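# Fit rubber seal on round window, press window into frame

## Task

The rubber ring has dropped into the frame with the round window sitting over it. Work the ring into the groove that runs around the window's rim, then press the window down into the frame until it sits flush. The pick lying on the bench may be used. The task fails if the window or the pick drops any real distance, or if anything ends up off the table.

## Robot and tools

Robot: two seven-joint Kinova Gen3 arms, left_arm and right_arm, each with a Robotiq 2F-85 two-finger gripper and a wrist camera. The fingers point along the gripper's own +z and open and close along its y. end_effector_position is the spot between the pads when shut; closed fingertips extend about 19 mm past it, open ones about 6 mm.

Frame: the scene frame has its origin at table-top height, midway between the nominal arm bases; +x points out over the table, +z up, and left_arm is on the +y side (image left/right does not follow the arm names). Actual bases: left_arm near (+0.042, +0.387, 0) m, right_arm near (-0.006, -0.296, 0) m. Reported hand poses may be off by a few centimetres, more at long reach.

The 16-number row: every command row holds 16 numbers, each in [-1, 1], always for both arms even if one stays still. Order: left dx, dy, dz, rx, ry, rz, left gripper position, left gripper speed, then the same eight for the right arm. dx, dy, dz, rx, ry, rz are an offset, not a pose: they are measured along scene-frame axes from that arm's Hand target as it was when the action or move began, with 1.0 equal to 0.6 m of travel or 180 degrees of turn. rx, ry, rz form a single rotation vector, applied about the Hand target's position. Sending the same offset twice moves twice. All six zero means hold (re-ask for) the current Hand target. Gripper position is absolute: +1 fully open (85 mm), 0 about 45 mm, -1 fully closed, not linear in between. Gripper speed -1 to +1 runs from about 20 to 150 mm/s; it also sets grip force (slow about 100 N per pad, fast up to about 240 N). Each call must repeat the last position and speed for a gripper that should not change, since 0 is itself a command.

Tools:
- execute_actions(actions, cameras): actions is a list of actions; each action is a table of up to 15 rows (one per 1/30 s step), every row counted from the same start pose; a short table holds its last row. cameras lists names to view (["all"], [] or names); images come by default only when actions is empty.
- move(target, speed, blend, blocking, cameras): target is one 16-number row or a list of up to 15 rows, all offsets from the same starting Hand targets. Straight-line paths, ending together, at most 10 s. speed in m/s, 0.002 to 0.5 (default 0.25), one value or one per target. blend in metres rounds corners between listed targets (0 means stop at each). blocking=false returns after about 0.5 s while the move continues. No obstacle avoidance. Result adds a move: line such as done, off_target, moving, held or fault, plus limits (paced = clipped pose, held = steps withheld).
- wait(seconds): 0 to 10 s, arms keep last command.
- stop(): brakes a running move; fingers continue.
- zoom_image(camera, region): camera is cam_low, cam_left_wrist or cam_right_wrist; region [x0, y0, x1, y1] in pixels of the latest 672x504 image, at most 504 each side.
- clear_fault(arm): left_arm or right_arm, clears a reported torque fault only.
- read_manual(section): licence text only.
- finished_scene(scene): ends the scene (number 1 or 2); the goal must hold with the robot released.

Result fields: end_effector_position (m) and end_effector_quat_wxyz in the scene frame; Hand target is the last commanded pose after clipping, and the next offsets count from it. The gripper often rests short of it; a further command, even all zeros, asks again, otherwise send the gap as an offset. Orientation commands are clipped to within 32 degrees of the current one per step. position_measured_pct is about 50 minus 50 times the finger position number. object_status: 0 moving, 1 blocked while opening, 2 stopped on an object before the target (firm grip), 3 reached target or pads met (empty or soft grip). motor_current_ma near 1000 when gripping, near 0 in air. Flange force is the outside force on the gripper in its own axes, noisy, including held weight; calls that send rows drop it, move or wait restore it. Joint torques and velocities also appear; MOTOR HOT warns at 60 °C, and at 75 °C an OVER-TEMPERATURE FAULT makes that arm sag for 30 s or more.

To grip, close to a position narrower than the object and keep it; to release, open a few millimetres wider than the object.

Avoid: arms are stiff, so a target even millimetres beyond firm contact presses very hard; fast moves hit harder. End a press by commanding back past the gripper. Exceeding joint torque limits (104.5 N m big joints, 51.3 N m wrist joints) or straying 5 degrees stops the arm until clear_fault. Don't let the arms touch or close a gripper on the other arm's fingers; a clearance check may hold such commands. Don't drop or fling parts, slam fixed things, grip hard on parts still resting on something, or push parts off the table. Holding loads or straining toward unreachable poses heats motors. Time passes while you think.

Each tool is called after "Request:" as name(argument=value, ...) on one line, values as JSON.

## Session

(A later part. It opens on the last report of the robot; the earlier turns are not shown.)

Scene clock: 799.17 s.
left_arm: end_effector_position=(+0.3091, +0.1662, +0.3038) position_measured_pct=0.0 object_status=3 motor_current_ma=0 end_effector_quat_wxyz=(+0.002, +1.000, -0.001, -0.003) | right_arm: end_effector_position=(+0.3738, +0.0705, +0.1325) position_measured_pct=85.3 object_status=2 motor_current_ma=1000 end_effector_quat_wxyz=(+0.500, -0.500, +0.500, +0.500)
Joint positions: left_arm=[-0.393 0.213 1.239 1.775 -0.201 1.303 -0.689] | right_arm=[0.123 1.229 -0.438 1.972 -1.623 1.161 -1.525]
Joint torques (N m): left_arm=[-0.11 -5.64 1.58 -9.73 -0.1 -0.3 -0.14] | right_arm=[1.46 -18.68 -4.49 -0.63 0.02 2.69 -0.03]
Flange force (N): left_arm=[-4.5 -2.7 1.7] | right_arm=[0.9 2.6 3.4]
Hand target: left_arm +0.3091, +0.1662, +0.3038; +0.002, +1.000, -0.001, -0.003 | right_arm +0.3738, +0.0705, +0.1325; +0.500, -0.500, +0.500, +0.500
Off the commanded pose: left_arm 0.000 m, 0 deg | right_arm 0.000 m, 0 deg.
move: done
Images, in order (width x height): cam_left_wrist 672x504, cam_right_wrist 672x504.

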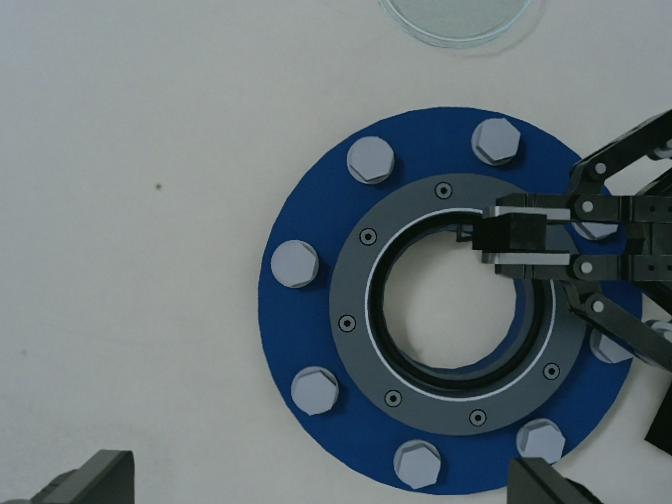

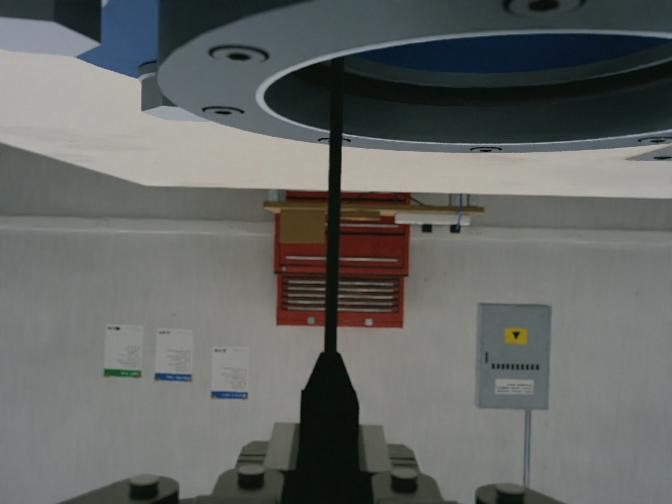

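Request:
move(target=[[0,0,0,0,0,0,1,0.3,0.0035,0,0,0,0,0,-1,-0.5]], speed=0.01)

Request:
move(target=[[0,0,0,0,0,0,1,0.3,0.003,0,0,0,0,0,-1,-0.5]], speed=0.01)

Request:
move(target=[[0,0,0,0,0,0,1,0.3,0.003,0,0,0,0,0,-1,-0.5]], speed=0.01, cameras=["cam_left_wrist","cam_right_wrist"])

Request:
zoom_image(camera="cam_right_wrist", region=[220, 0, 460, 180])

Scene clock: 805.50 s.
left_arm: end_effector_position=(+0.3091, +0.1662, +0.3038) position_measured_pct=0.0 object_status=3 motor_current_ma=0 end_effector_quat_wxyz=(+0.002, +1.000, -0.001, -0.003) | right_arm: end_effector_position=(+0.3759, +0.0705, +0.1325) position_measured_pct=85.3 object_status=2 motor_current_ma=1000 end_effector_quat_wxyz=(+0.500, -0.500, +0.500, +0.500)
Joint positions: left_arm=[-0.393 0.213 1.239 1.775 -0.201 1.303 -0.689] | right_arm=[0.122 1.229 -0.437 1.965 -1.62 1.161 -1.532]
Joint torques (N m): left_arm=[-0.07 -5.63 1.6 -9.61 -0.11 -0.29 -0.12] | right_arm=[0.99 -18.36 -4.59 0.16 0.31 2.57 -0.25]
Flange force (N): left_arm=[-4.4 -2.9 1.3] | right_arm=[1.1 1.1 3.4]
Hand target: left_arm +0.3091, +0.1662, +0.3038; +0.002, +1.000, -0.001, -0.003 | right_arm +0.3759, +0.0705, +0.1325; +0.500, -0.500, +0.500, +0.500
Off the commanded pose: left_arm 0.000 m, 0 deg | right_arm 0.000 m, 0 deg.
move: done

Scene clock: 806.20 s.
left_arm: end_effector_position=(+0.3091, +0.1662, +0.3038) position_measured_pct=0.0 object_status=3 motor_current_ma=0 end_effector_quat_wxyz=(+0.002, +1.000, -0.001, -0.003) | right_arm: end_effector_position=(+0.3777, +0.0705, +0.1325) position_measured_pct=85.3 object_status=2 motor_current_ma=1000 end_effector_quat_wxyz=(+0.500, -0.500, +0.500, +0.500)
Joint positions: left_arm=[-0.393 0.213 1.239 1.775 -0.201 1.303 -0.689] | right_arm=[0.122 1.229 -0.437 1.96 -1.618 1.161 -1.539]
Joint torques (N m): left_arm=[-0.1 -5.65 1.59 -9.68 -0.13 -0.3 -0.15] | right_arm=[1.08 -18.46 -4.56 -0.05 0.26 2.55 -0.02]
Flange force (N): left_arm=[-4.4 -2.7 1.5] | right_arm=[0.7 0.7 3.3]
Hand target: left_arm +0.3091, +0.1662, +0.3038; +0.002, +1.000, -0.001, -0.003 | right_arm +0.3777, +0.0705, +0.1325; +0.500, -0.500, +0.500, +0.500
Off the commanded pose: left_arm 0.000 m, 0 deg | right_arm 0.000 m, 0 deg.
move: done

Scene clock: 806.90 s.
left_arm: end_effector_position=(+0.3091, +0.1662, +0.3038) position_measured_pct=0.0 object_status=3 motor_current_ma=0 end_effector_quat_wxyz=(+0.002, +1.000, -0.001, -0.003) | right_arm: end_effector_position=(+0.3795, +0.0705, +0.1325) position_measured_pct=85.3 object_status=2 motor_current_ma=1000 end_effector_quat_wxyz=(+0.500, -0.500, +0.500, +0.500)
Joint positions: left_arm=[-0.393 0.213 1.239 1.775 -0.201 1.303 -0.689] | right_arm=[0.122 1.228 -0.436 1.954 -1.615 1.162 -1.545]
Joint torques (N m): left_arm=[-0.08 -5.64 1.58 -9.69 -0.14 -0.3 -0.13] | right_arm=[1.92 -18.97 -4.25 -1.27 -0.35 2.46 0.25]
Flange force (N): left_arm=[-4.6 -3.0 1.5] | right_arm=[0.4 2.7 3.1]
Hand target: left_arm +0.3091, +0.1662, +0.3038; +0.002, +1.000, -0.001, -0.003 | right_arm +0.3795, +0.0705, +0.1325; +0.500, -0.500, +0.500, +0.500
Off the commanded pose: left_arm 0.000 m, 0 deg | right_arm 0.000 m, 0 deg.
move: done
Images, in order (width x height): cam_left_wrist 672x504, cam_right_wrist 672x504.

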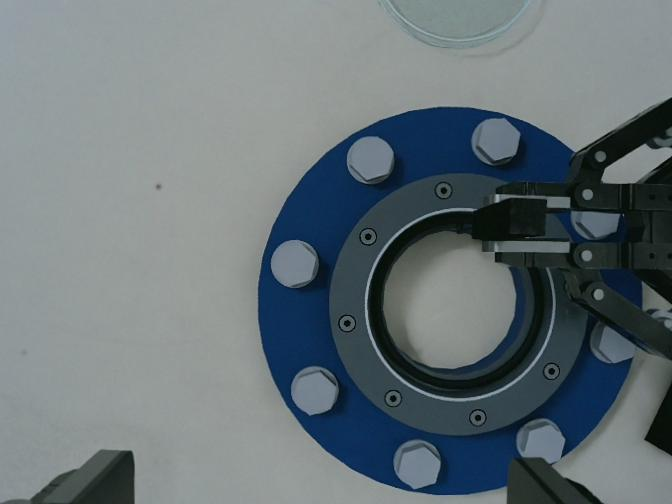

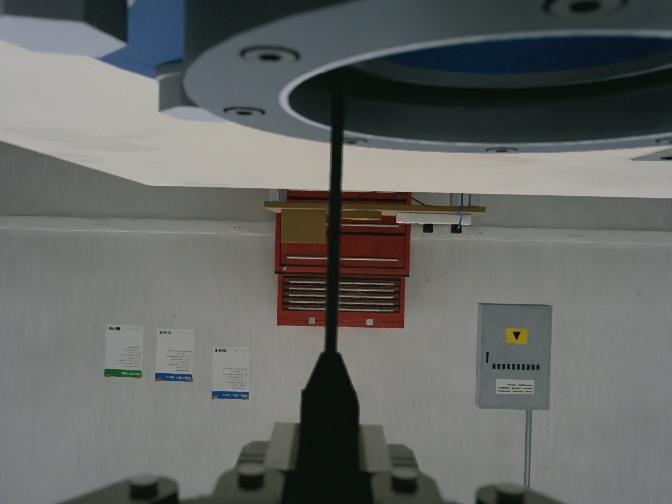

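Scaled by 2.100.

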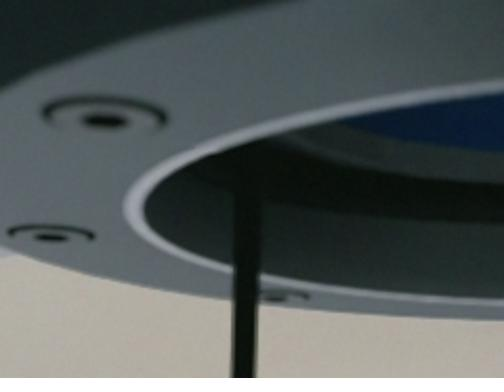

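Request:
move(target=[[0,0,0,0,0,0,1,0.3,0,0,0.0167,0,0,0,-1,-0.5]], speed=0.02, cameras=["cam_left_wrist","cam_right_wrist"])

Request:
zoom_image(camera="cam_right_wrist", region=[220, 0, 460, 180])

Scene clock: 811.60 s.
left_arm: end_effector_position=(+0.3091, +0.1662, +0.3038) position_measured_pct=0.0 object_status=3 motor_current_ma=0 end_effector_quat_wxyz=(+0.002, +1.000, -0.001, -0.003) | right_arm: end_effector_position=(+0.3795, +0.0705, +0.1426) position_measured_pct=85.3 object_status=2 motor_current_ma=1000 end_effector_quat_wxyz=(+0.500, -0.500, +0.500, +0.500)
Joint positions: left_arm=[-0.393 0.213 1.239 1.775 -0.201 1.303 -0.689] | right_arm=[0.124 1.203 -0.442 1.966 -1.62 1.16 -1.558]
Joint torques (N m): left_arm=[-0.1 -5.62 1.57 -9.63 -0.1 -0.29 -0.14] | right_arm=[1.9 -17.6 -2.9 -1.46 -0.36 1.31 0.22]
Flange force (N): left_arm=[-4.4 -2.7 1.4] | right_arm=[-3.3 3.1 3.0]
Hand target: left_arm +0.3091, +0.1662, +0.3038; +0.002, +1.000, -0.001, -0.003 | right_arm +0.3795, +0.0705, +0.1425; +0.500, -0.500, +0.500, +0.500
Off the commanded pose: left_arm 0.000 m, 0 deg | right_arm 0.000 m, 0 deg.
move: done
Images, in order (width x height): cam_left_wrist 672x504, cam_right_wrist 672x504.

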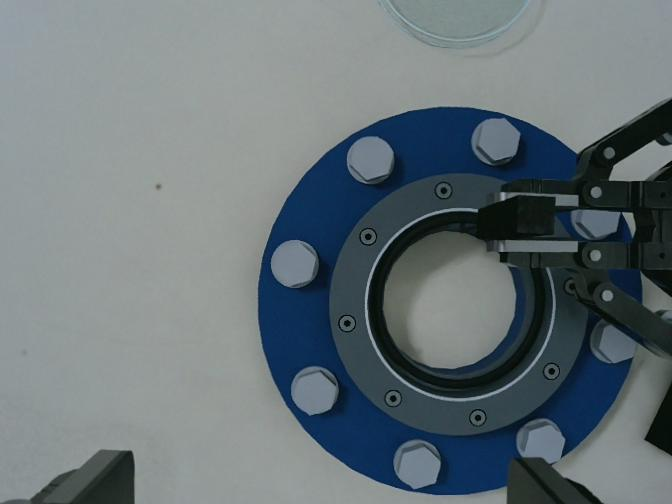

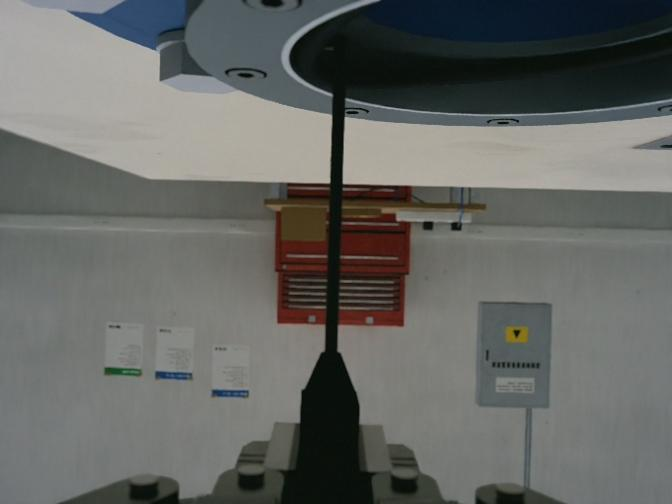

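Scaled by 2.100.

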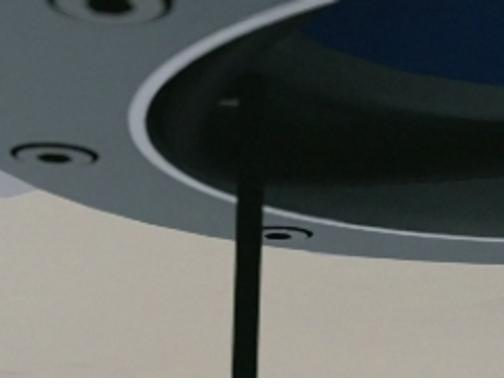

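Ring is hooked. Keep lifting gently, moving inward slightly.

Request:
move(target=[[0,0,0,0,0,0,1,0.3,-0.01,0,0.02,0,0,0,-1,-0.5],[0,0,0,0,0,0,1,0.3,-0.02,0,0.05,0,0,0,-1,-0.5]], speed=0.03, cameras=["cam_left_wrist","cam_right_wrist"])

Scene clock: 816.70 s.
left_arm: end_effector_position=(+0.3091, +0.1662, +0.3038) position_measured_pct=0.0 object_status=3 motor_current_ma=0 end_effector_quat_wxyz=(+0.002, +1.000, -0.001, -0.003) | right_arm: end_effector_position=(+0.3675, +0.0705, +0.1724) position_measured_pct=85.3 object_status=2 motor_current_ma=1000 end_effector_quat_wxyz=(+0.500, -0.500, +0.500, +0.500)
Joint positions: left_arm=[-0.393 0.213 1.239 1.775 -0.201 1.303 -0.689] | right_arm=[0.133 1.128 -0.463 2.035 -1.65 1.154 -1.56]
Joint torques (N m): left_arm=[-0.1 -5.61 1.62 -9.66 -0.12 -0.31 -0.13] | right_arm=[0.93 -17.52 -4.39 -0.22 0.28 2.58 -0.08]
Flange force (N): left_arm=[-4.4 -2.8 1.4] | right_arm=[0.3 0.4 3.4]
Hand target: left_arm +0.3091, +0.1662, +0.3038; +0.002, +1.000, -0.001, -0.003 | right_arm +0.3675, +0.0705, +0.1725; +0.500, -0.500, +0.500, +0.500
Off the commanded pose: left_arm 0.000 m, 0 deg | right_arm 0.000 m, 0 deg.
move: done
Images, in order (width x height): cam_left_wrist 672x504, cam_right_wrist 672x504.

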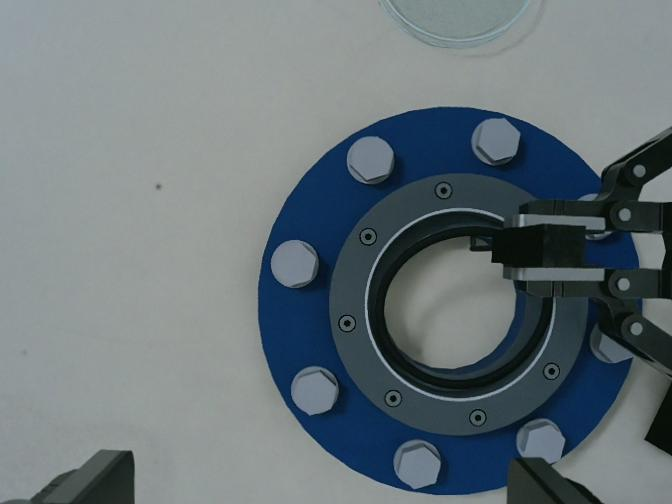

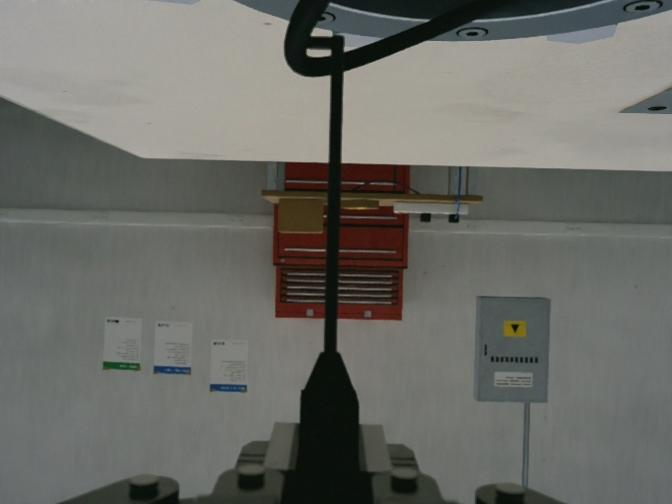

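Request:
move(target=[[0,0,0,0,0,0,1,0.3,-0.03,0,0.06,0,0,0,-1,-0.5],[0,0,0,0,0,0,1,0.3,-0.06,0,0.14,0,0,0,-1,-0.5],[0,0,0,0,0,0,1,0.3,-0.06,0,0.2,0,0,0,-1,-0.5]], speed=0.04, cameras=["cam_low","cam_left_wrist","cam_right_wrist"])

Scene clock: 824.30 s.
left_arm: end_effector_position=(+0.3091, +0.1662, +0.3038) position_measured_pct=0.0 object_status=3 motor_current_ma=0 end_effector_quat_wxyz=(+0.002, +1.000, -0.001, -0.003) | right_arm: end_effector_position=(+0.3315, +0.0705, +0.2924) position_measured_pct=85.3 object_status=2 motor_current_ma=1000 end_effector_quat_wxyz=(+0.500, -0.500, +0.500, +0.500)
Joint positions: left_arm=[-0.393 0.213 1.239 1.775 -0.201 1.303 -0.689] | right_arm=[0.176 0.79 -0.559 2.203 -1.736 1.147 -1.718]
Joint torques (N m): left_arm=[-0.1 -5.64 1.57 -9.65 -0.11 -0.28 -0.13] | right_arm=[0.97 -14.88 -3.44 -2.48 -0.18 2.5 -0.22]
Flange force (N): left_arm=[-4.4 -2.7 1.5] | right_arm=[1.5 1.4 3.6]
Hand target: left_arm +0.3091, +0.1662, +0.3038; +0.002, +1.000, -0.001, -0.003 | right_arm +0.3315, +0.0705, +0.2925; +0.500, -0.500, +0.500, +0.500
Off the commanded pose: left_arm 0.000 m, 0 deg | right_arm 0.000 m, 0 deg.
move: done

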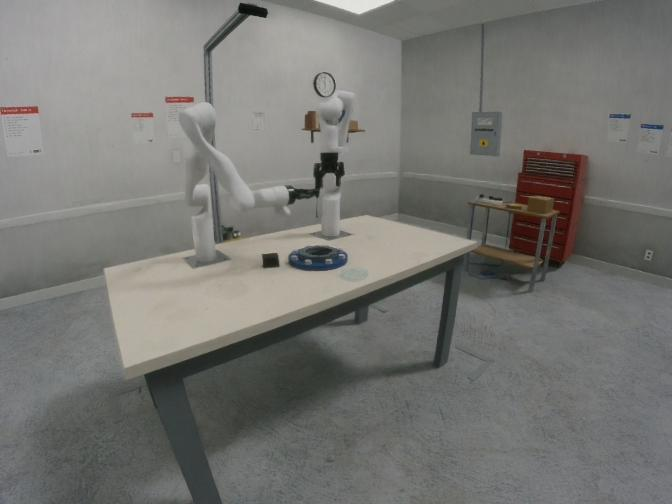

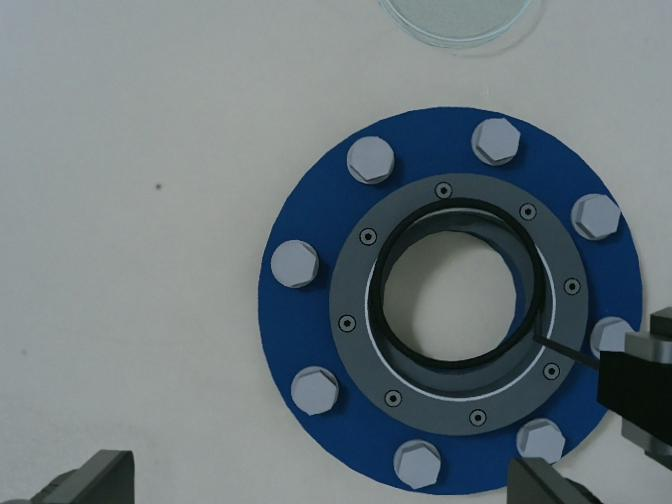

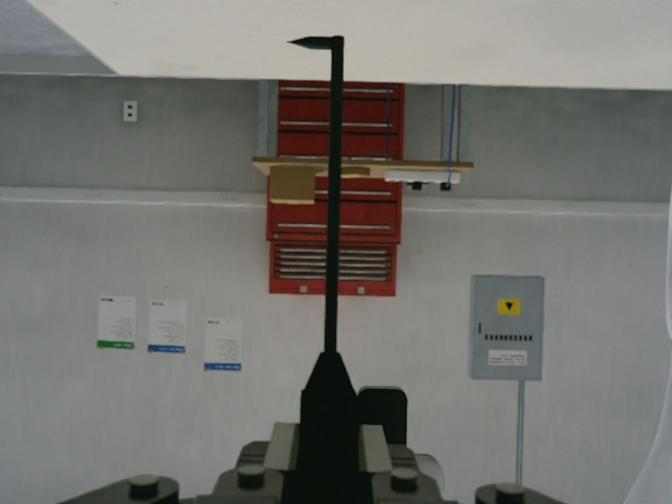

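Request:
move(target=[[0,0,0,0,0,0,1,0.3,0,-0.3,0,0,0,0,-1,-0.5]], speed=0.15, cameras=["cam_left_wrist"])

Request:
zoom_image(camera="cam_left_wrist", region=[340, 170, 580, 420])

Scene clock: 831.97 s.
left_arm: end_effector_position=(+0.3091, +0.1662, +0.3038) position_measured_pct=0.0 object_status=3 motor_current_ma=0 end_effector_quat_wxyz=(+0.002, +1.000, -0.001, -0.003) | right_arm: end_effector_position=(+0.3315, -0.1095, +0.2925) position_measured_pct=85.3 object_status=2 motor_current_ma=1000 end_effector_quat_wxyz=(+0.500, -0.500, +0.500, +0.500)
Joint positions: left_arm=[-0.393 0.213 1.239 1.775 -0.201 1.303 -0.689] | right_arm=[0.563 0.761 -0.375 2.149 -1.228 1.408 -1.901]
Joint torques (N m): left_arm=[-0.07 -5.63 1.67 -9.66 -0.14 -0.28 -0.11] | right_arm=[1.17 -14.28 -2.28 -1.35 -0.61 2.44 -0.12]
Flange force (N): left_arm=[-4.4 -2.9 1.5] | right_arm=[0.2 -1.6 3.5]
Hand target: left_arm +0.3091, +0.1662, +0.3038; +0.002, +1.000, -0.001, -0.003 | right_arm +0.3315, -0.1095, +0.2925; +0.500, -0.500, +0.500, +0.500
Off the commanded pose: left_arm 0.000 m, 0 deg | right_arm 0.000 m, 0 deg.
move: done
Images, in order (width x height): cam_left_wrist 672x504.

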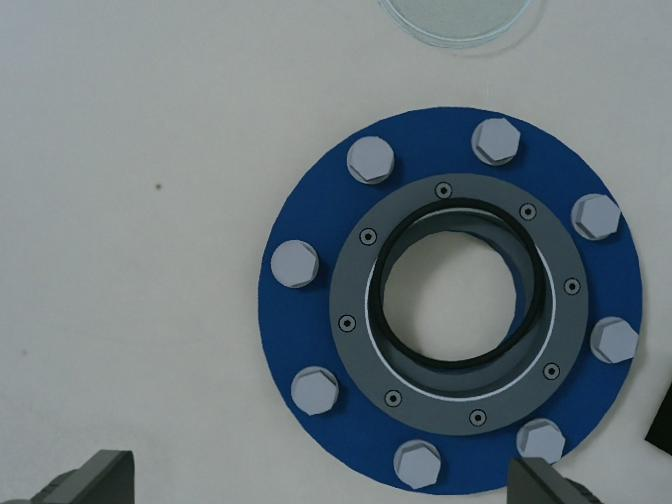

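Scaled by 2.016.

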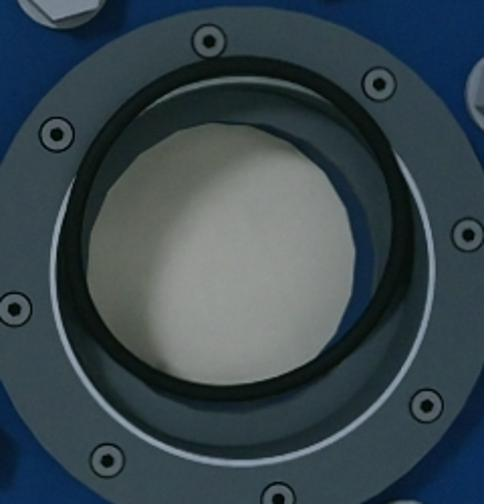

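Request:
move(target=[[0.1382,-0.1412,-0.1,0,0,0.5,-0.5,0.3,0,0,0,0,0,0,-1,-0.5],[0.1382,-0.1412,-0.35,0,0,0.5,-0.5,0.3,0,0,0,0,0,0,-1,-0.5]], speed=0.15, cameras=["cam_left_wrist"])

Scene clock: 848.53 s.
left_arm: end_effector_position=(+0.3920, +0.0814, +0.0939) position_measured_pct=74.9 object_status=3 motor_current_ma=0 end_effector_quat_wxyz=(+0.003, +0.708, +0.706, -0.001) | right_arm: end_effector_position=(+0.3315, -0.1095, +0.2925) position_measured_pct=85.3 object_status=2 motor_current_ma=1000 end_effector_quat_wxyz=(+0.500, -0.500, +0.500, +0.500)
Joint positions: left_arm=[0.306 0.678 0.566 1.769 -0.473 0.826 1.085] | right_arm=[0.563 0.761 -0.375 2.149 -1.228 1.408 -1.901]
Joint torques (N m): left_arm=[-0.13 -16.63 2.82 -6.94 -0.09 -0.14 -0.14] | right_arm=[0.93 -14.38 -2.24 -1.43 -0.71 2.4 -0.1]
Flange force (N): left_arm=[2.4 -3.6 -0.5] | right_arm=[0.3 -1.3 2.8]
Hand target: left_arm +0.3920, +0.0814, +0.0938; +0.003, +0.708, +0.706, -0.001 | right_arm +0.3315, -0.1095, +0.2925; +0.500, -0.500, +0.500, +0.500
Off the commanded pose: left_arm 0.000 m, 0 deg | right_arm 0.000 m, 0 deg.
move: done
Images, in order (width x height): cam_left_wrist 672x504.

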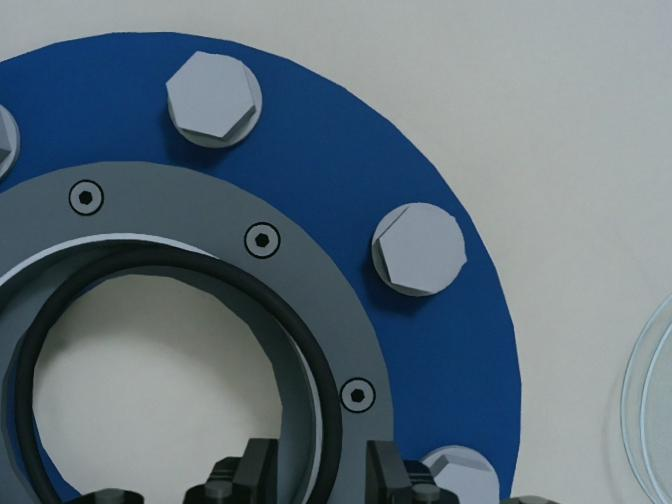

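Request:
move(target=[[0,0,-0.0545,0,0,0,-0.5,0.3,0,0,0,0,0,0,-1,-0.5],[0,0,-0.0545,0,0,0,-1,-0.8,0,0,0,0,0,0,-1,-0.5]], speed=0.04, cameras=["cam_left_wrist"])

Scene clock: 854.37 s.
left_arm: end_effector_position=(+0.3920, +0.0814, +0.0611) position_measured_pct=96.1 object_status=0 motor_current_ma=1000 end_effector_quat_wxyz=(+0.003, +0.708, +0.706, -0.001) | right_arm: end_effector_position=(+0.3315, -0.1095, +0.2925) position_measured_pct=85.3 object_status=2 motor_current_ma=1000 end_effector_quat_wxyz=(+0.500, -0.500, +0.500, +0.500)
Joint positions: left_arm=[0.333 0.733 0.526 1.795 -0.514 0.746 1.119] | right_arm=[0.563 0.761 -0.375 2.149 -1.228 1.408 -1.901]
Joint torques (N m): left_arm=[-0.04 -17.08 3.03 -6.43 -0.12 -0.24 -0.12] | right_arm=[0.96 -14.28 -2.29 -1.43 -0.71 2.39 -0.08]
Flange force (N): left_arm=[2.5 -3.4 -1.0] | right_arm=[0.0 -1.3 2.8]
Hand target: left_arm +0.3920, +0.0814, +0.0611; +0.003, +0.708, +0.706, -0.001 | right_arm +0.3315, -0.1095, +0.2925; +0.500, -0.500, +0.500, +0.500
Off the commanded pose: left_arm 0.000 m, 0 deg | right_arm 0.000 m, 0 deg.
move: done
Images, in order (width x height): cam_left_wrist 672x504.

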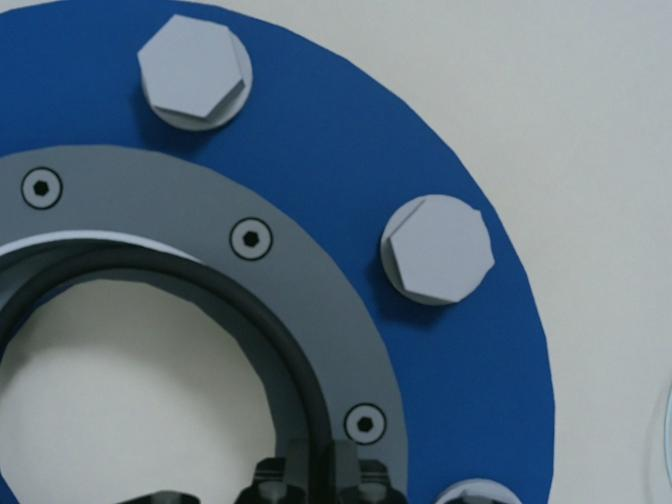

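Request:
move(target=[[0,0,0.22,0,0,0,-1,-0.8,0,0,0,0,0,0,-1,-0.5]], speed=0.08, cameras=["cam_left_wrist","cam_low"])

Scene clock: 859.10 s.
left_arm: end_effector_position=(+0.3920, +0.0815, +0.1931) position_measured_pct=96.1 object_status=2 motor_current_ma=1000 end_effector_quat_wxyz=(+0.003, +0.708, +0.706, -0.001) | right_arm: end_effector_position=(+0.3315, -0.1095, +0.2925) position_measured_pct=85.3 object_status=2 motor_current_ma=1000 end_effector_quat_wxyz=(+0.500, -0.500, +0.500, +0.500)
Joint positions: left_arm=[0.246 0.535 0.655 1.643 -0.358 1.08 0.991] | right_arm=[0.563 0.761 -0.375 2.149 -1.228 1.408 -1.901]
Joint torques (N m): left_arm=[-0.16 -15.38 2.78 -8.47 -0.17 -0.37 -0.21] | right_arm=[0.95 -14.38 -2.32 -1.43 -0.67 2.38 -0.15]
Flange force (N): left_arm=[2.0 -3.5 0.1] | right_arm=[0.4 -1.2 2.8]
Hand target: left_arm +0.3920, +0.0814, +0.1931; +0.003, +0.708, +0.706, -0.001 | right_arm +0.3315, -0.1095, +0.2925; +0.500, -0.500, +0.500, +0.500
Off the commanded pose: left_arm 0.000 m, 0 deg | right_arm 0.000 m, 0 deg.
move: done
Images, in order (width x height): cam_low 672x504, cam_left_wrist 672x504.

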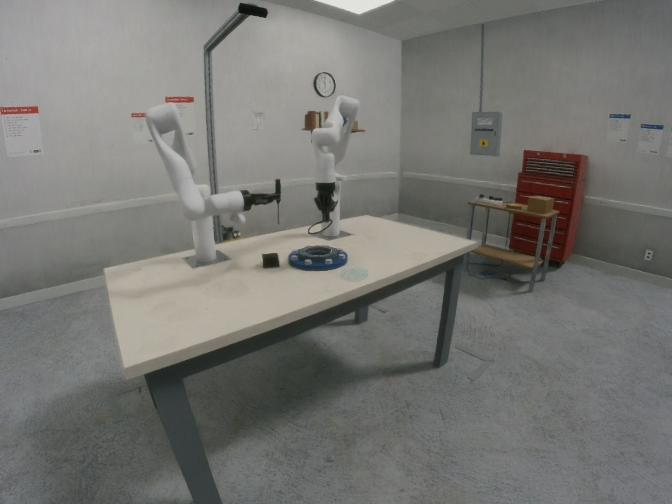

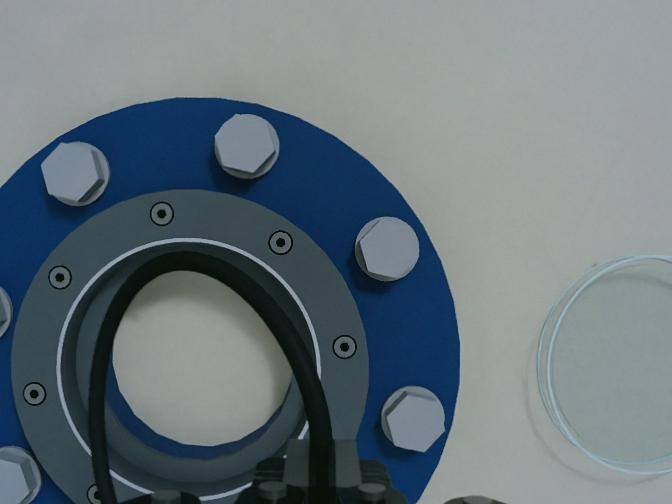

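Request:
move(target=[[0,0.1,0.1,0,0,0,-1,-0.8,0,-0.1,0,0,0,0,-1,-0.5],[0,0.25,0.1,0,0,0,-1,-0.8,0.03,-0.13,-0.1,-0.4317,-0.3,0.3,-1,-0.5]], speed=0.15)

Request:
move(target=[[0,0,0,0,0,0,-1,-0.8,0,0,-0.2,-0.01,0.0166,0,-1,-0.5],[0,0,0,0,0,0,-1,-0.8,0,0,-0.335,-0.01,0.0166,0,-1,-0.5]], speed=[0.12,0.05], cameras=["cam_low","cam_right_wrist"])

Scene clock: 874.60 s.
left_arm: end_effector_position=(+0.3920, +0.2314, +0.2531) position_measured_pct=96.1 object_status=2 motor_current_ma=1000 end_effector_quat_wxyz=(+0.003, +0.708, +0.706, -0.001) | right_arm: end_effector_position=(+0.3495, -0.1875, +0.2325) position_measured_pct=85.3 object_status=2 motor_current_ma=1000 end_effector_quat_wxyz=(+0.000, +0.984, -0.177, +0.000)
Joint positions: left_arm=[-0.18 0.266 0.687 1.791 -0.18 1.144 0.551] | right_arm=[-0.086 0.242 -0.335 1.836 0.089 1.078 -2.385]
Joint torques (N m): left_arm=[-0.08 -10.5 1.34 -9.18 -0.12 -0.25 -0.14] | right_arm=[0.83 -12.63 0.47 -7.82 0.35 -0.59 -0.11]
Flange force (N): left_arm=[1.2 -4.3 1.0] | right_arm=[-0.3 -2.4 -1.7]
Hand target: left_arm +0.3920, +0.2314, +0.2531; +0.003, +0.708, +0.706, -0.001 | right_arm +0.3495, -0.1875, +0.2325; +0.000, +0.984, -0.177, +0.000
Off the commanded pose: left_arm 0.000 m, 0 deg | right_arm 0.000 m, 0 deg.
move: done

Scene clock: 877.97 s.
left_arm: end_effector_position=(+0.3920, +0.2314, +0.2531) position_measured_pct=96.1 object_status=2 motor_current_ma=1000 end_effector_quat_wxyz=(+0.003, +0.708, +0.706, -0.001) | right_arm: end_effector_position=(+0.3495, -0.1875, +0.0315) position_measured_pct=85.3 object_status=2 motor_current_ma=1000 end_effector_quat_wxyz=(+0.020, +0.984, -0.177, -0.023)
Joint positions: left_arm=[-0.18 0.266 0.687 1.791 -0.18 1.144 0.551] | right_arm=[-0.201 0.643 -0.232 2.042 0.284 0.549 -2.571]
Joint torques (N m): left_arm=[-0.1 -10.51 1.35 -9.22 -0.13 -0.26 -0.15] | right_arm=[0.89 -16.18 0.3 -3.81 0.19 -0.44 -0.1]
Flange force (N): left_arm=[1.2 -4.4 1.1] | right_arm=[0.4 -2.9 -1.7]
Hand target: left_arm +0.3920, +0.2314, +0.2531; +0.003, +0.708, +0.706, -0.001 | right_arm +0.3495, -0.1875, +0.0315; +0.020, +0.984, -0.177, -0.023
Off the commanded pose: left_arm 0.000 m, 0 deg | right_arm 0.000 m, 0 deg.
move: done
Images, in order (width x height): cam_low 672x504, cam_right_wrist 672x504.

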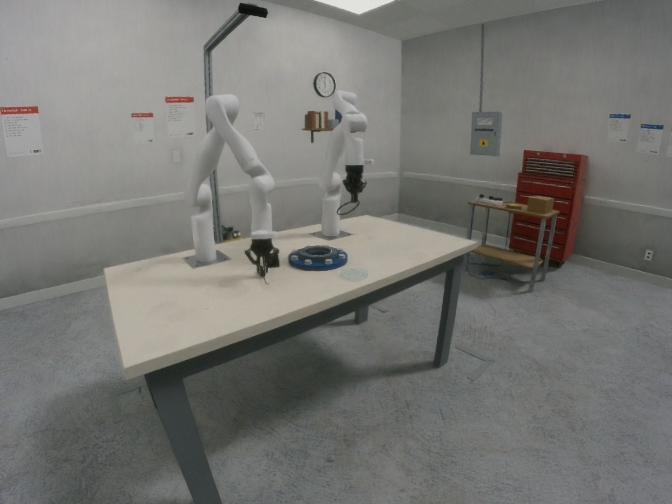

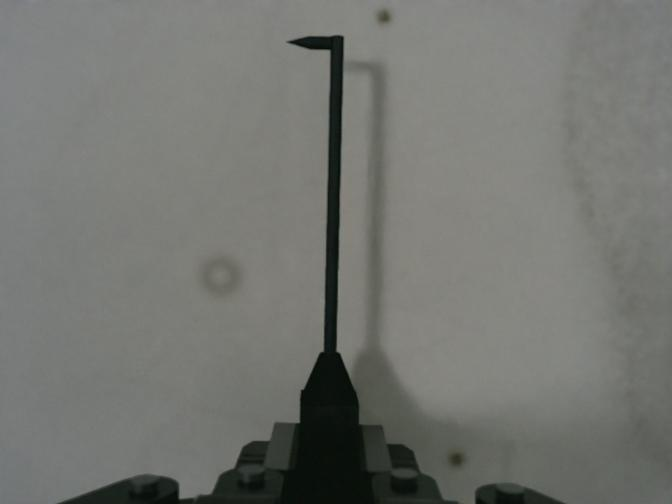

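Request:
move(target=[[0,0,0,0,0,0,-1,-0.8,0,0,-0.0142,0,0,0,-1,-0.5]], speed=0.03)

Request:
move(target=[[0,0,0,0,0,0,-1,-0.8,0,0,-0.0017,0,0,0,-1,-0.5],[0,0,0,0,0,0,-1,-0.8,0,0,-0.0017,0,0,0,-0.4,-1],[0,0,0,0,0,0,-1,-0.8,0,0,0.1,0,0,0,-0.4,-1]], speed=[0.01,0.01,0.1], cameras=["cam_right_wrist"])

Scene clock: 885.67 s.
left_arm: end_effector_position=(+0.3920, +0.2314, +0.2531) position_measured_pct=96.1 object_status=2 motor_current_ma=1000 end_effector_quat_wxyz=(+0.003, +0.708, +0.706, -0.001) | right_arm: end_effector_position=(+0.3495, -0.1875, +0.0231) position_measured_pct=85.3 object_status=2 motor_current_ma=1000 end_effector_quat_wxyz=(+0.020, +0.984, -0.177, -0.023)
Joint positions: left_arm=[-0.18 0.266 0.687 1.791 -0.18 1.144 0.551] | right_arm=[-0.207 0.662 -0.223 2.046 0.293 0.524 -2.579]
Joint torques (N m): left_arm=[-0.12 -10.51 1.34 -9.2 -0.12 -0.27 -0.13] | right_arm=[0.87 -10.17 0.66 -4.27 0.46 -2.29 -0.08]
Flange force (N): left_arm=[1.1 -4.3 1.0] | right_arm=[-4.4 1.1 -21.3]
Hand target: left_arm +0.3920, +0.2314, +0.2531; +0.003, +0.708, +0.706, -0.001 | right_arm +0.3495, -0.1875, +0.0230; +0.020, +0.984, -0.177, -0.023
Off the commanded pose: left_arm 0.000 m, 0 deg | right_arm 0.000 m, 0 deg.
move: done

Scene clock: 888.37 s.
left_arm: end_effector_position=(+0.3920, +0.2314, +0.2531) position_measured_pct=96.1 object_status=2 motor_current_ma=1000 end_effector_quat_wxyz=(+0.003, +0.708, +0.706, -0.001) | right_arm: end_effector_position=(+0.3495, -0.1875, +0.0829) position_measured_pct=69.7 object_status=3 motor_current_ma=0 end_effector_quat_wxyz=(+0.020, +0.984, -0.177, -0.023)
Joint positions: left_arm=[-0.18 0.266 0.687 1.791 -0.18 1.144 0.551] | right_arm=[-0.165 0.529 -0.278 2.004 0.229 0.698 -2.522]
Joint torques (N m): left_arm=[-0.05 -10.45 1.36 -9.18 -0.11 -0.23 -0.12] | right_arm=[0.96 -15.18 0.25 -4.88 0.27 -0.53 -0.04]
Flange force (N): left_arm=[1.4 -4.4 1.0] | right_arm=[0.0 -3.1 -2.4]
Hand target: left_arm +0.3920, +0.2314, +0.2531; +0.003, +0.708, +0.706, -0.001 | right_arm +0.3495, -0.1875, +0.0830; +0.020, +0.984, -0.177, -0.023
Off the commanded pose: left_arm 0.000 m, 0 deg | right_arm 0.000 m, 0 deg.
move: done
Images, in order (width x height): cam_right_wrist 672x504.

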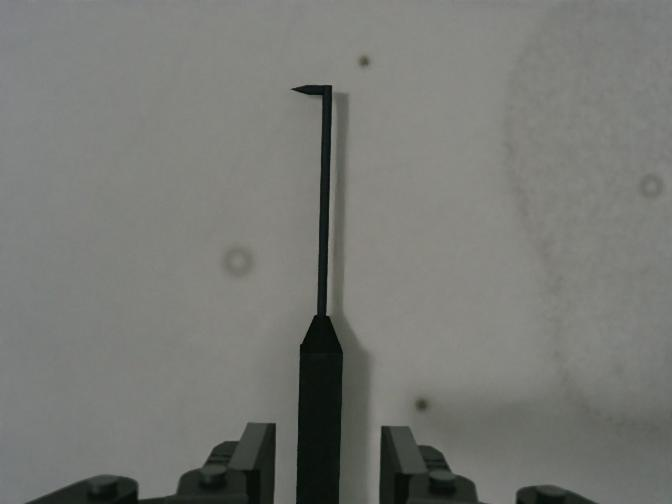

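Request:
move(target=[[0,0,0,0,0,0.25,-1,-0.8,0,0,0.25,0,0,0,0.1,0],[0.2293,-0.1407,-0.1,0,0,0.5,-1,-0.8,0.25,0.05,0.25,0.1217,-0.0341,0.1083,0.1,0]], speed=0.2)

Request:
move(target=[[0,0,-0.1623,-0.1111,0,0,-1,-0.8,0.0207,0.15,0,0,0,0,0.1,0]], speed=0.12, cameras=["all"])

Scene clock: 907.83 s.
left_arm: end_effector_position=(+0.5295, +0.1470, +0.1931) position_measured_pct=96.1 object_status=2 motor_current_ma=1000 end_effector_quat_wxyz=(+0.003, +0.001, +1.000, +0.002) | right_arm: end_effector_position=(+0.4995, -0.1575, +0.2330) position_measured_pct=45.0 object_status=3 motor_current_ma=0 end_effector_quat_wxyz=(-0.172, +0.985, -0.002, +0.000)
Joint positions: left_arm=[0.244 0.654 0.323 1.331 -0.216 1.187 2.144] | right_arm=[0.162 0.57 -0.45 1.416 -0.111 1.127 -1.75]
Joint torques (N m): left_arm=[-0.07 -18.86 1.79 -9.26 -0.06 -0.21 -0.29] | right_arm=[1.01 -18.65 -1.31 -8.1 -0.56 -0.8 -0.02]
Flange force (N): left_arm=[6.5 2.5 0.3] | right_arm=[2.7 -2.3 -1.2]
Hand target: left_arm +0.5296, +0.1470, +0.1931; +0.003, +0.001, +1.000, +0.002 | right_arm +0.4995, -0.1575, +0.2330; -0.172, +0.985, -0.002, +0.000
Off the commanded pose: left_arm 0.000 m, 0 deg | right_arm 0.000 m, 0 deg.
move: done

Scene clock: 909.77 s.
left_arm: end_effector_position=(+0.5296, +0.1470, +0.0957) position_measured_pct=96.1 object_status=2 motor_current_ma=1000 end_effector_quat_wxyz=(+0.003, +0.001, +0.985, -0.172) | right_arm: end_effector_position=(+0.5119, -0.0676, +0.2330) position_measured_pct=45.0 object_status=3 motor_current_ma=0 end_effector_quat_wxyz=(-0.172, +0.985, -0.002, +0.000)
Joint positions: left_arm=[-0.069 0.763 0.493 1.63 -0.004 0.708 1.847] | right_arm=[-0.029 0.626 -0.438 1.314 -0.077 1.117 -1.925]
Joint torques (N m): left_arm=[-0.32 -18.54 3.75 -7.72 0.65 -0.32 -0.29] | right_arm=[1.1 -20.19 -1.34 -8.3 -0.57 -0.93 0]
Flange force (N): left_arm=[5.5 0.3 -0.1] | right_arm=[3.2 -2.9 -0.9]
Hand target: left_arm +0.5296, +0.1470, +0.0957; +0.003, +0.001, +0.985, -0.172 | right_arm +0.5119, -0.0675, +0.2330; -0.172, +0.985, -0.002, +0.000
Off the commanded pose: left_arm 0.000 m, 0 deg | right_arm 0.000 m, 0 deg.
move: done

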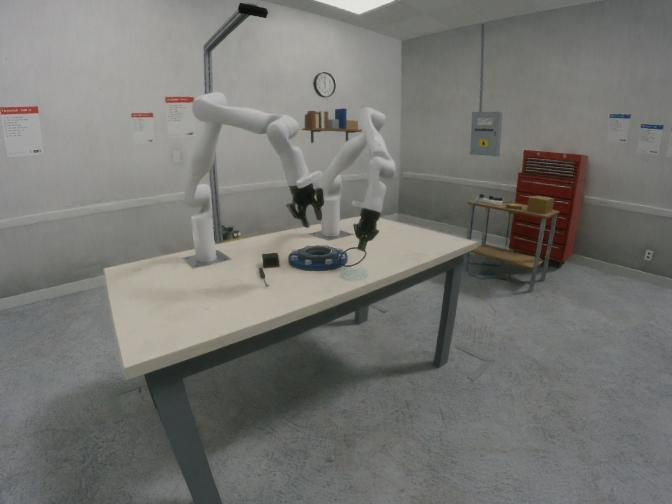

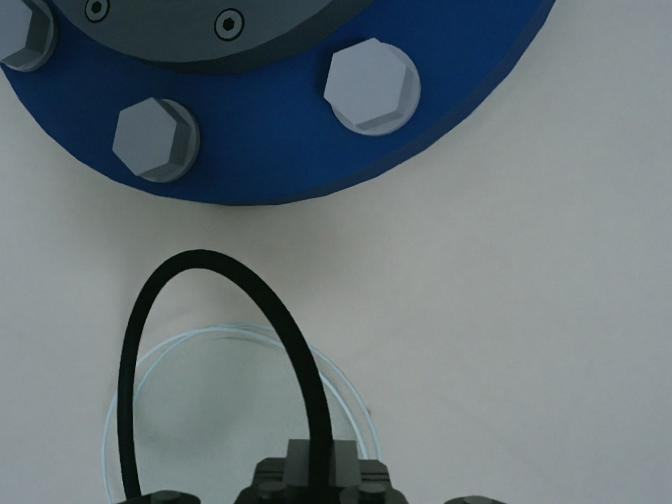

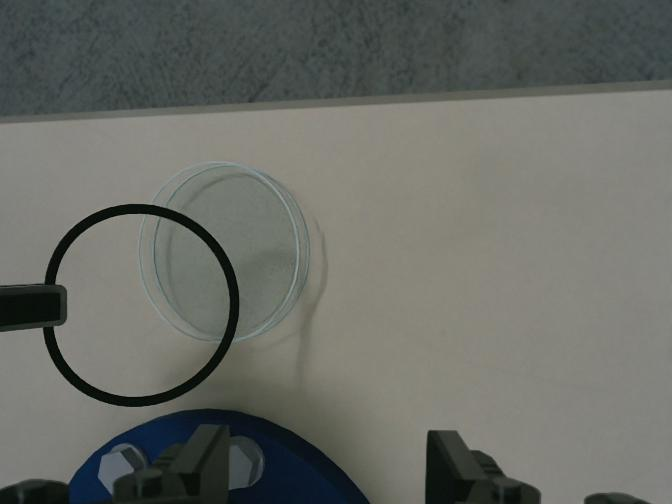

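Request:
move(target=[[0,0,0,0,0,0,-1,-0.8,0.0385,0.2043,-0.188,0,0,0,0.1,0]], speed=0.15, cameras=["cam_right_wrist"])

Scene clock: 919.93 s.
left_arm: end_effector_position=(+0.5296, +0.1470, +0.0957) position_measured_pct=96.1 object_status=2 motor_current_ma=1000 end_effector_quat_wxyz=(+0.003, +0.001, +0.985, -0.172) | right_arm: end_effector_position=(+0.5351, +0.0550, +0.1202) position_measured_pct=45.0 object_status=3 motor_current_ma=0 end_effector_quat_wxyz=(-0.172, +0.985, -0.002, +0.000)
Joint positions: left_arm=[-0.069 0.763 0.493 1.63 -0.004 0.708 1.846] | right_arm=[-0.272 0.878 -0.392 1.205 -0.003 0.924 -2.082]
Joint torques (N m): left_arm=[-0.09 -18.51 3.72 -7.53 0.57 -0.49 -0.12] | right_arm=[1.15 -24 -1.73 -7.91 -0.42 -1.09 -0.1]
Flange force (N): left_arm=[4.6 0.7 -0.9] | right_arm=[3.5 -3.1 0.3]
Hand target: left_arm +0.5296, +0.1470, +0.0957; +0.003, +0.001, +0.985, -0.172 | right_arm +0.5351, +0.0550, +0.1202; -0.172, +0.985, -0.002, +0.000
Off the commanded pose: left_arm 0.000 m, 0 deg | right_arm 0.000 m, 0 deg.
move: done
Images, in order (width x height): cam_right_wrist 672x504.

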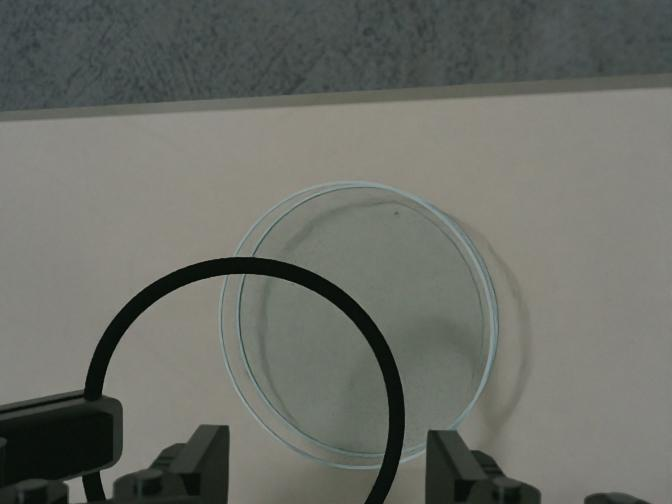

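Request:
move(target=[[0,0,0,0,0,0,-1,-0.8,0.0067,0,-0.1035,0,0,0,0.1,0]], speed=0.06, cameras=["cam_right_wrist","cam_left_wrist"])

Scene clock: 928.43 s.
left_arm: end_effector_position=(+0.5296, +0.1470, +0.0957) position_measured_pct=96.1 object_status=2 motor_current_ma=1000 end_effector_quat_wxyz=(+0.003, +0.001, +0.985, -0.172) | right_arm: end_effector_position=(+0.5391, +0.0550, +0.0581) position_measured_pct=45.0 object_status=3 motor_current_ma=0 end_effector_quat_wxyz=(-0.172, +0.985, -0.002, +0.000)
Joint positions: left_arm=[-0.069 0.763 0.493 1.63 -0.004 0.708 1.846] | right_arm=[-0.272 0.968 -0.384 1.236 0.011 0.809 -2.057]
Joint torques (N m): left_arm=[-0.11 -18.5 3.71 -7.53 0.61 -0.51 -0.1] | right_arm=[0.95 -24.25 -1.94 -7.32 -0.39 -1.19 -0.08]
Flange force (N): left_arm=[4.5 0.7 -1.0] | right_arm=[3.2 -2.6 -0.1]
Hand target: left_arm +0.5296, +0.1470, +0.0957; +0.003, +0.001, +0.985, -0.172 | right_arm +0.5391, +0.0550, +0.0581; -0.172, +0.985, -0.002, +0.000
Off the commanded pose: left_arm 0.000 m, 0 deg | right_arm 0.000 m, 0 deg.
move: done
Images, in order (width x height): cam_left_wrist 672x504, cam_right_wrist 672x504.

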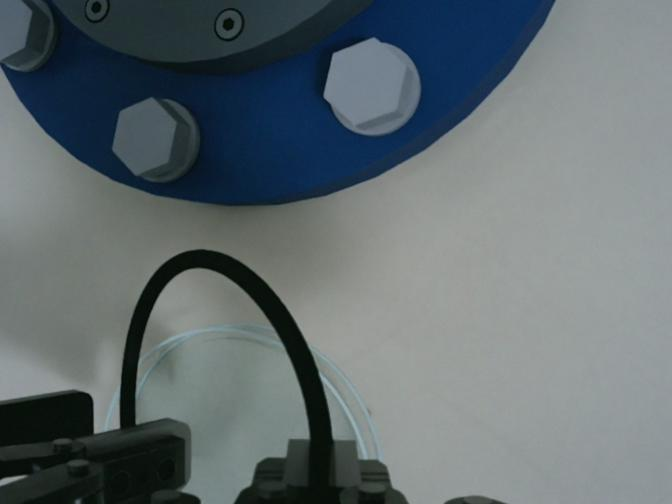

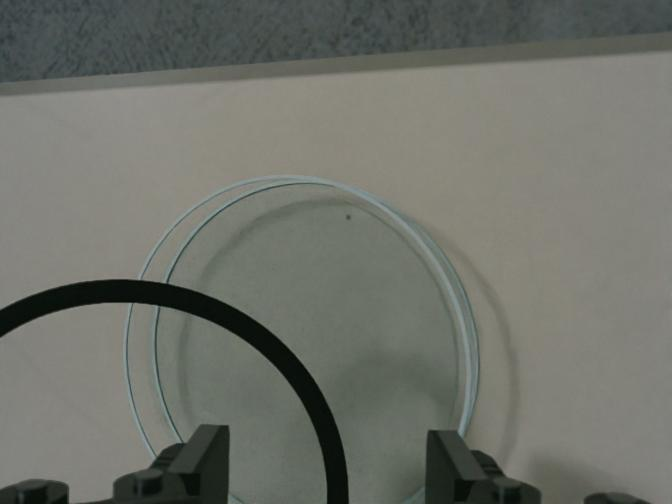

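Request:
move(target=[[0,0,0,0,0,0,-1,-0.8,0,0,0,0,0,0,-1,-0.6]], speed=0.06, cameras=["cam_right_wrist","cam_left_wrist"])

Scene clock: 932.83 s.
left_arm: end_effector_position=(+0.5296, +0.1470, +0.0957) position_measured_pct=96.1 object_status=2 motor_current_ma=1000 end_effector_quat_wxyz=(+0.003, +0.001, +0.985, -0.172) | right_arm: end_effector_position=(+0.5391, +0.0550, +0.0581) position_measured_pct=96.1 object_status=0 motor_current_ma=1000 end_effector_quat_wxyz=(-0.172, +0.985, -0.002, +0.000)
Joint positions: left_arm=[-0.069 0.763 0.493 1.63 -0.004 0.708 1.846] | right_arm=[-0.272 0.969 -0.384 1.236 0.011 0.809 -2.057]
Joint torques (N m): left_arm=[-0.1 -18.54 3.71 -7.52 0.61 -0.45 -0.13] | right_arm=[1 -24.39 -1.88 -7.41 -0.33 -1.06 -0.08]
Flange force (N): left_arm=[4.5 0.7 -0.8] | right_arm=[2.7 -2.4 0.3]
Hand target: left_arm +0.5296, +0.1470, +0.0957; +0.003, +0.001, +0.985, -0.172 | right_arm +0.5391, +0.0550, +0.0581; -0.172, +0.985, -0.002, +0.000
Off the commanded pose: left_arm 0.000 m, 0 deg | right_arm 0.000 m, 0 deg.
move: done
Images, in order (width x height): cam_left_wrist 672x504, cam_right_wrist 672x504.

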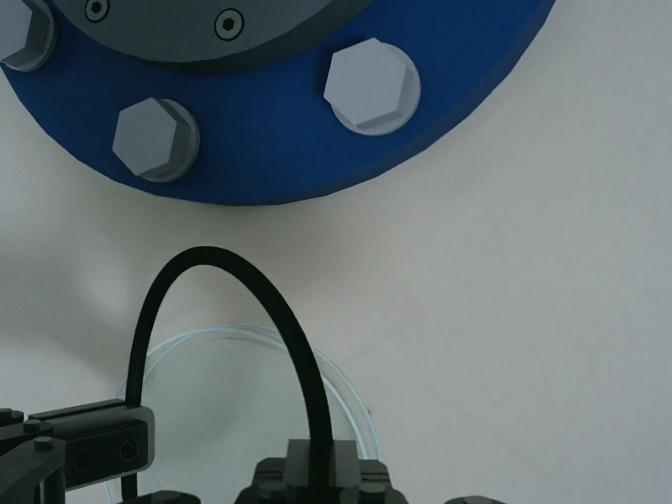

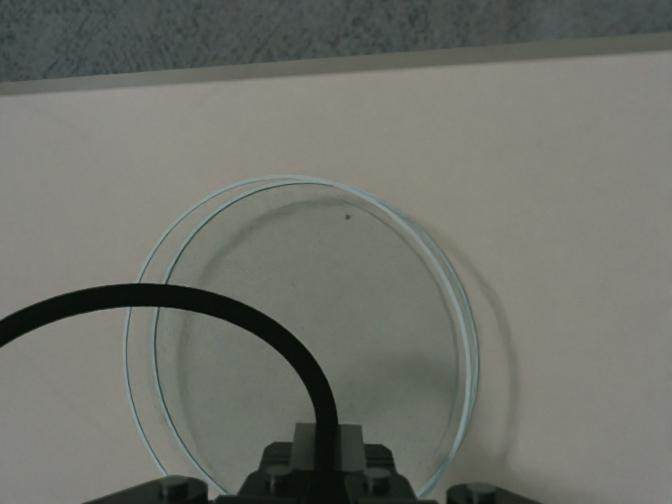

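Request:
move(target=[[0.02,0.0,-0.02,0,0,0,-1,-0.8,0.005,-0.035,0.028,0,0,0,-1,-0.6],[0.1032,0.0008,-0.02,0.111,0,0,-1,-0.8,0.0906,-0.0617,0.04,-0.111,0,0,-1,-0.6]], speed=[0.04,0.06], cameras=["cam_right_wrist","cam_left_wrist"])

Scene clock: 953.77 s.
left_arm: end_effector_position=(+0.5915, +0.1475, +0.0837) position_measured_pct=96.1 object_status=2 motor_current_ma=1000 end_effector_quat_wxyz=(+0.003, +0.001, +1.000, +0.001) | right_arm: end_effector_position=(+0.5934, +0.0180, +0.0821) position_measured_pct=96.1 object_status=2 motor_current_ma=1000 end_effector_quat_wxyz=(+0.001, +1.000, -0.002, +0.000)
Joint positions: left_arm=[0.263 0.894 0.242 1.219 -0.223 1.049 2.087] | right_arm=[-0.458 1.095 -0.184 0.75 0.172 1.308 -2.168]
Joint torques (N m): left_arm=[-3.01 -22.55 -0.92 -7.98 -1.34 0.59 -0.02] | right_arm=[4.29 -26.72 2.86 -7.51 1.62 0.25 -0.16]
Flange force (N): left_arm=[5.0 -3.3 -0.1] | right_arm=[5.2 -9.7 -1.1]
Hand target: left_arm +0.5915, +0.1475, +0.0837; +0.003, +0.001, +1.000, +0.002 | right_arm +0.5934, +0.0180, +0.0821; +0.001, +1.000, -0.002, +0.000
Off the commanded pose: left_arm 0.000 m, 0 deg | right_arm 0.000 m, 0 deg.
move: done
Images, in order (width x height): cam_left_wrist 672x504, cam_right_wrist 672x504.

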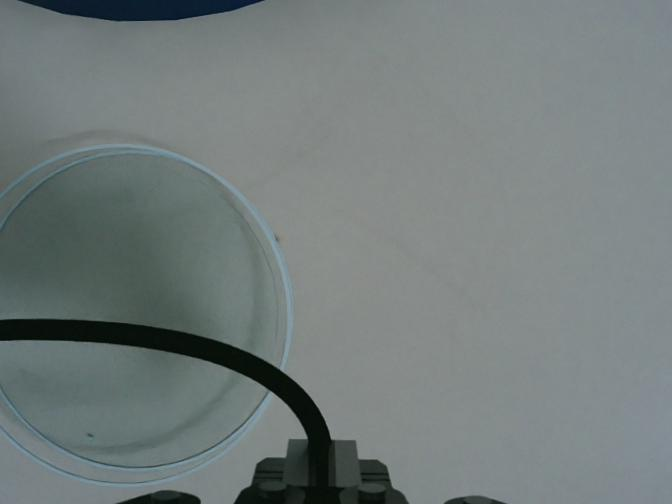

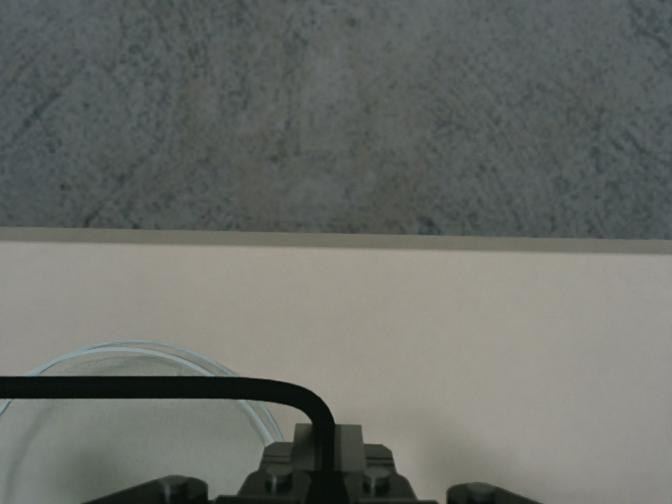

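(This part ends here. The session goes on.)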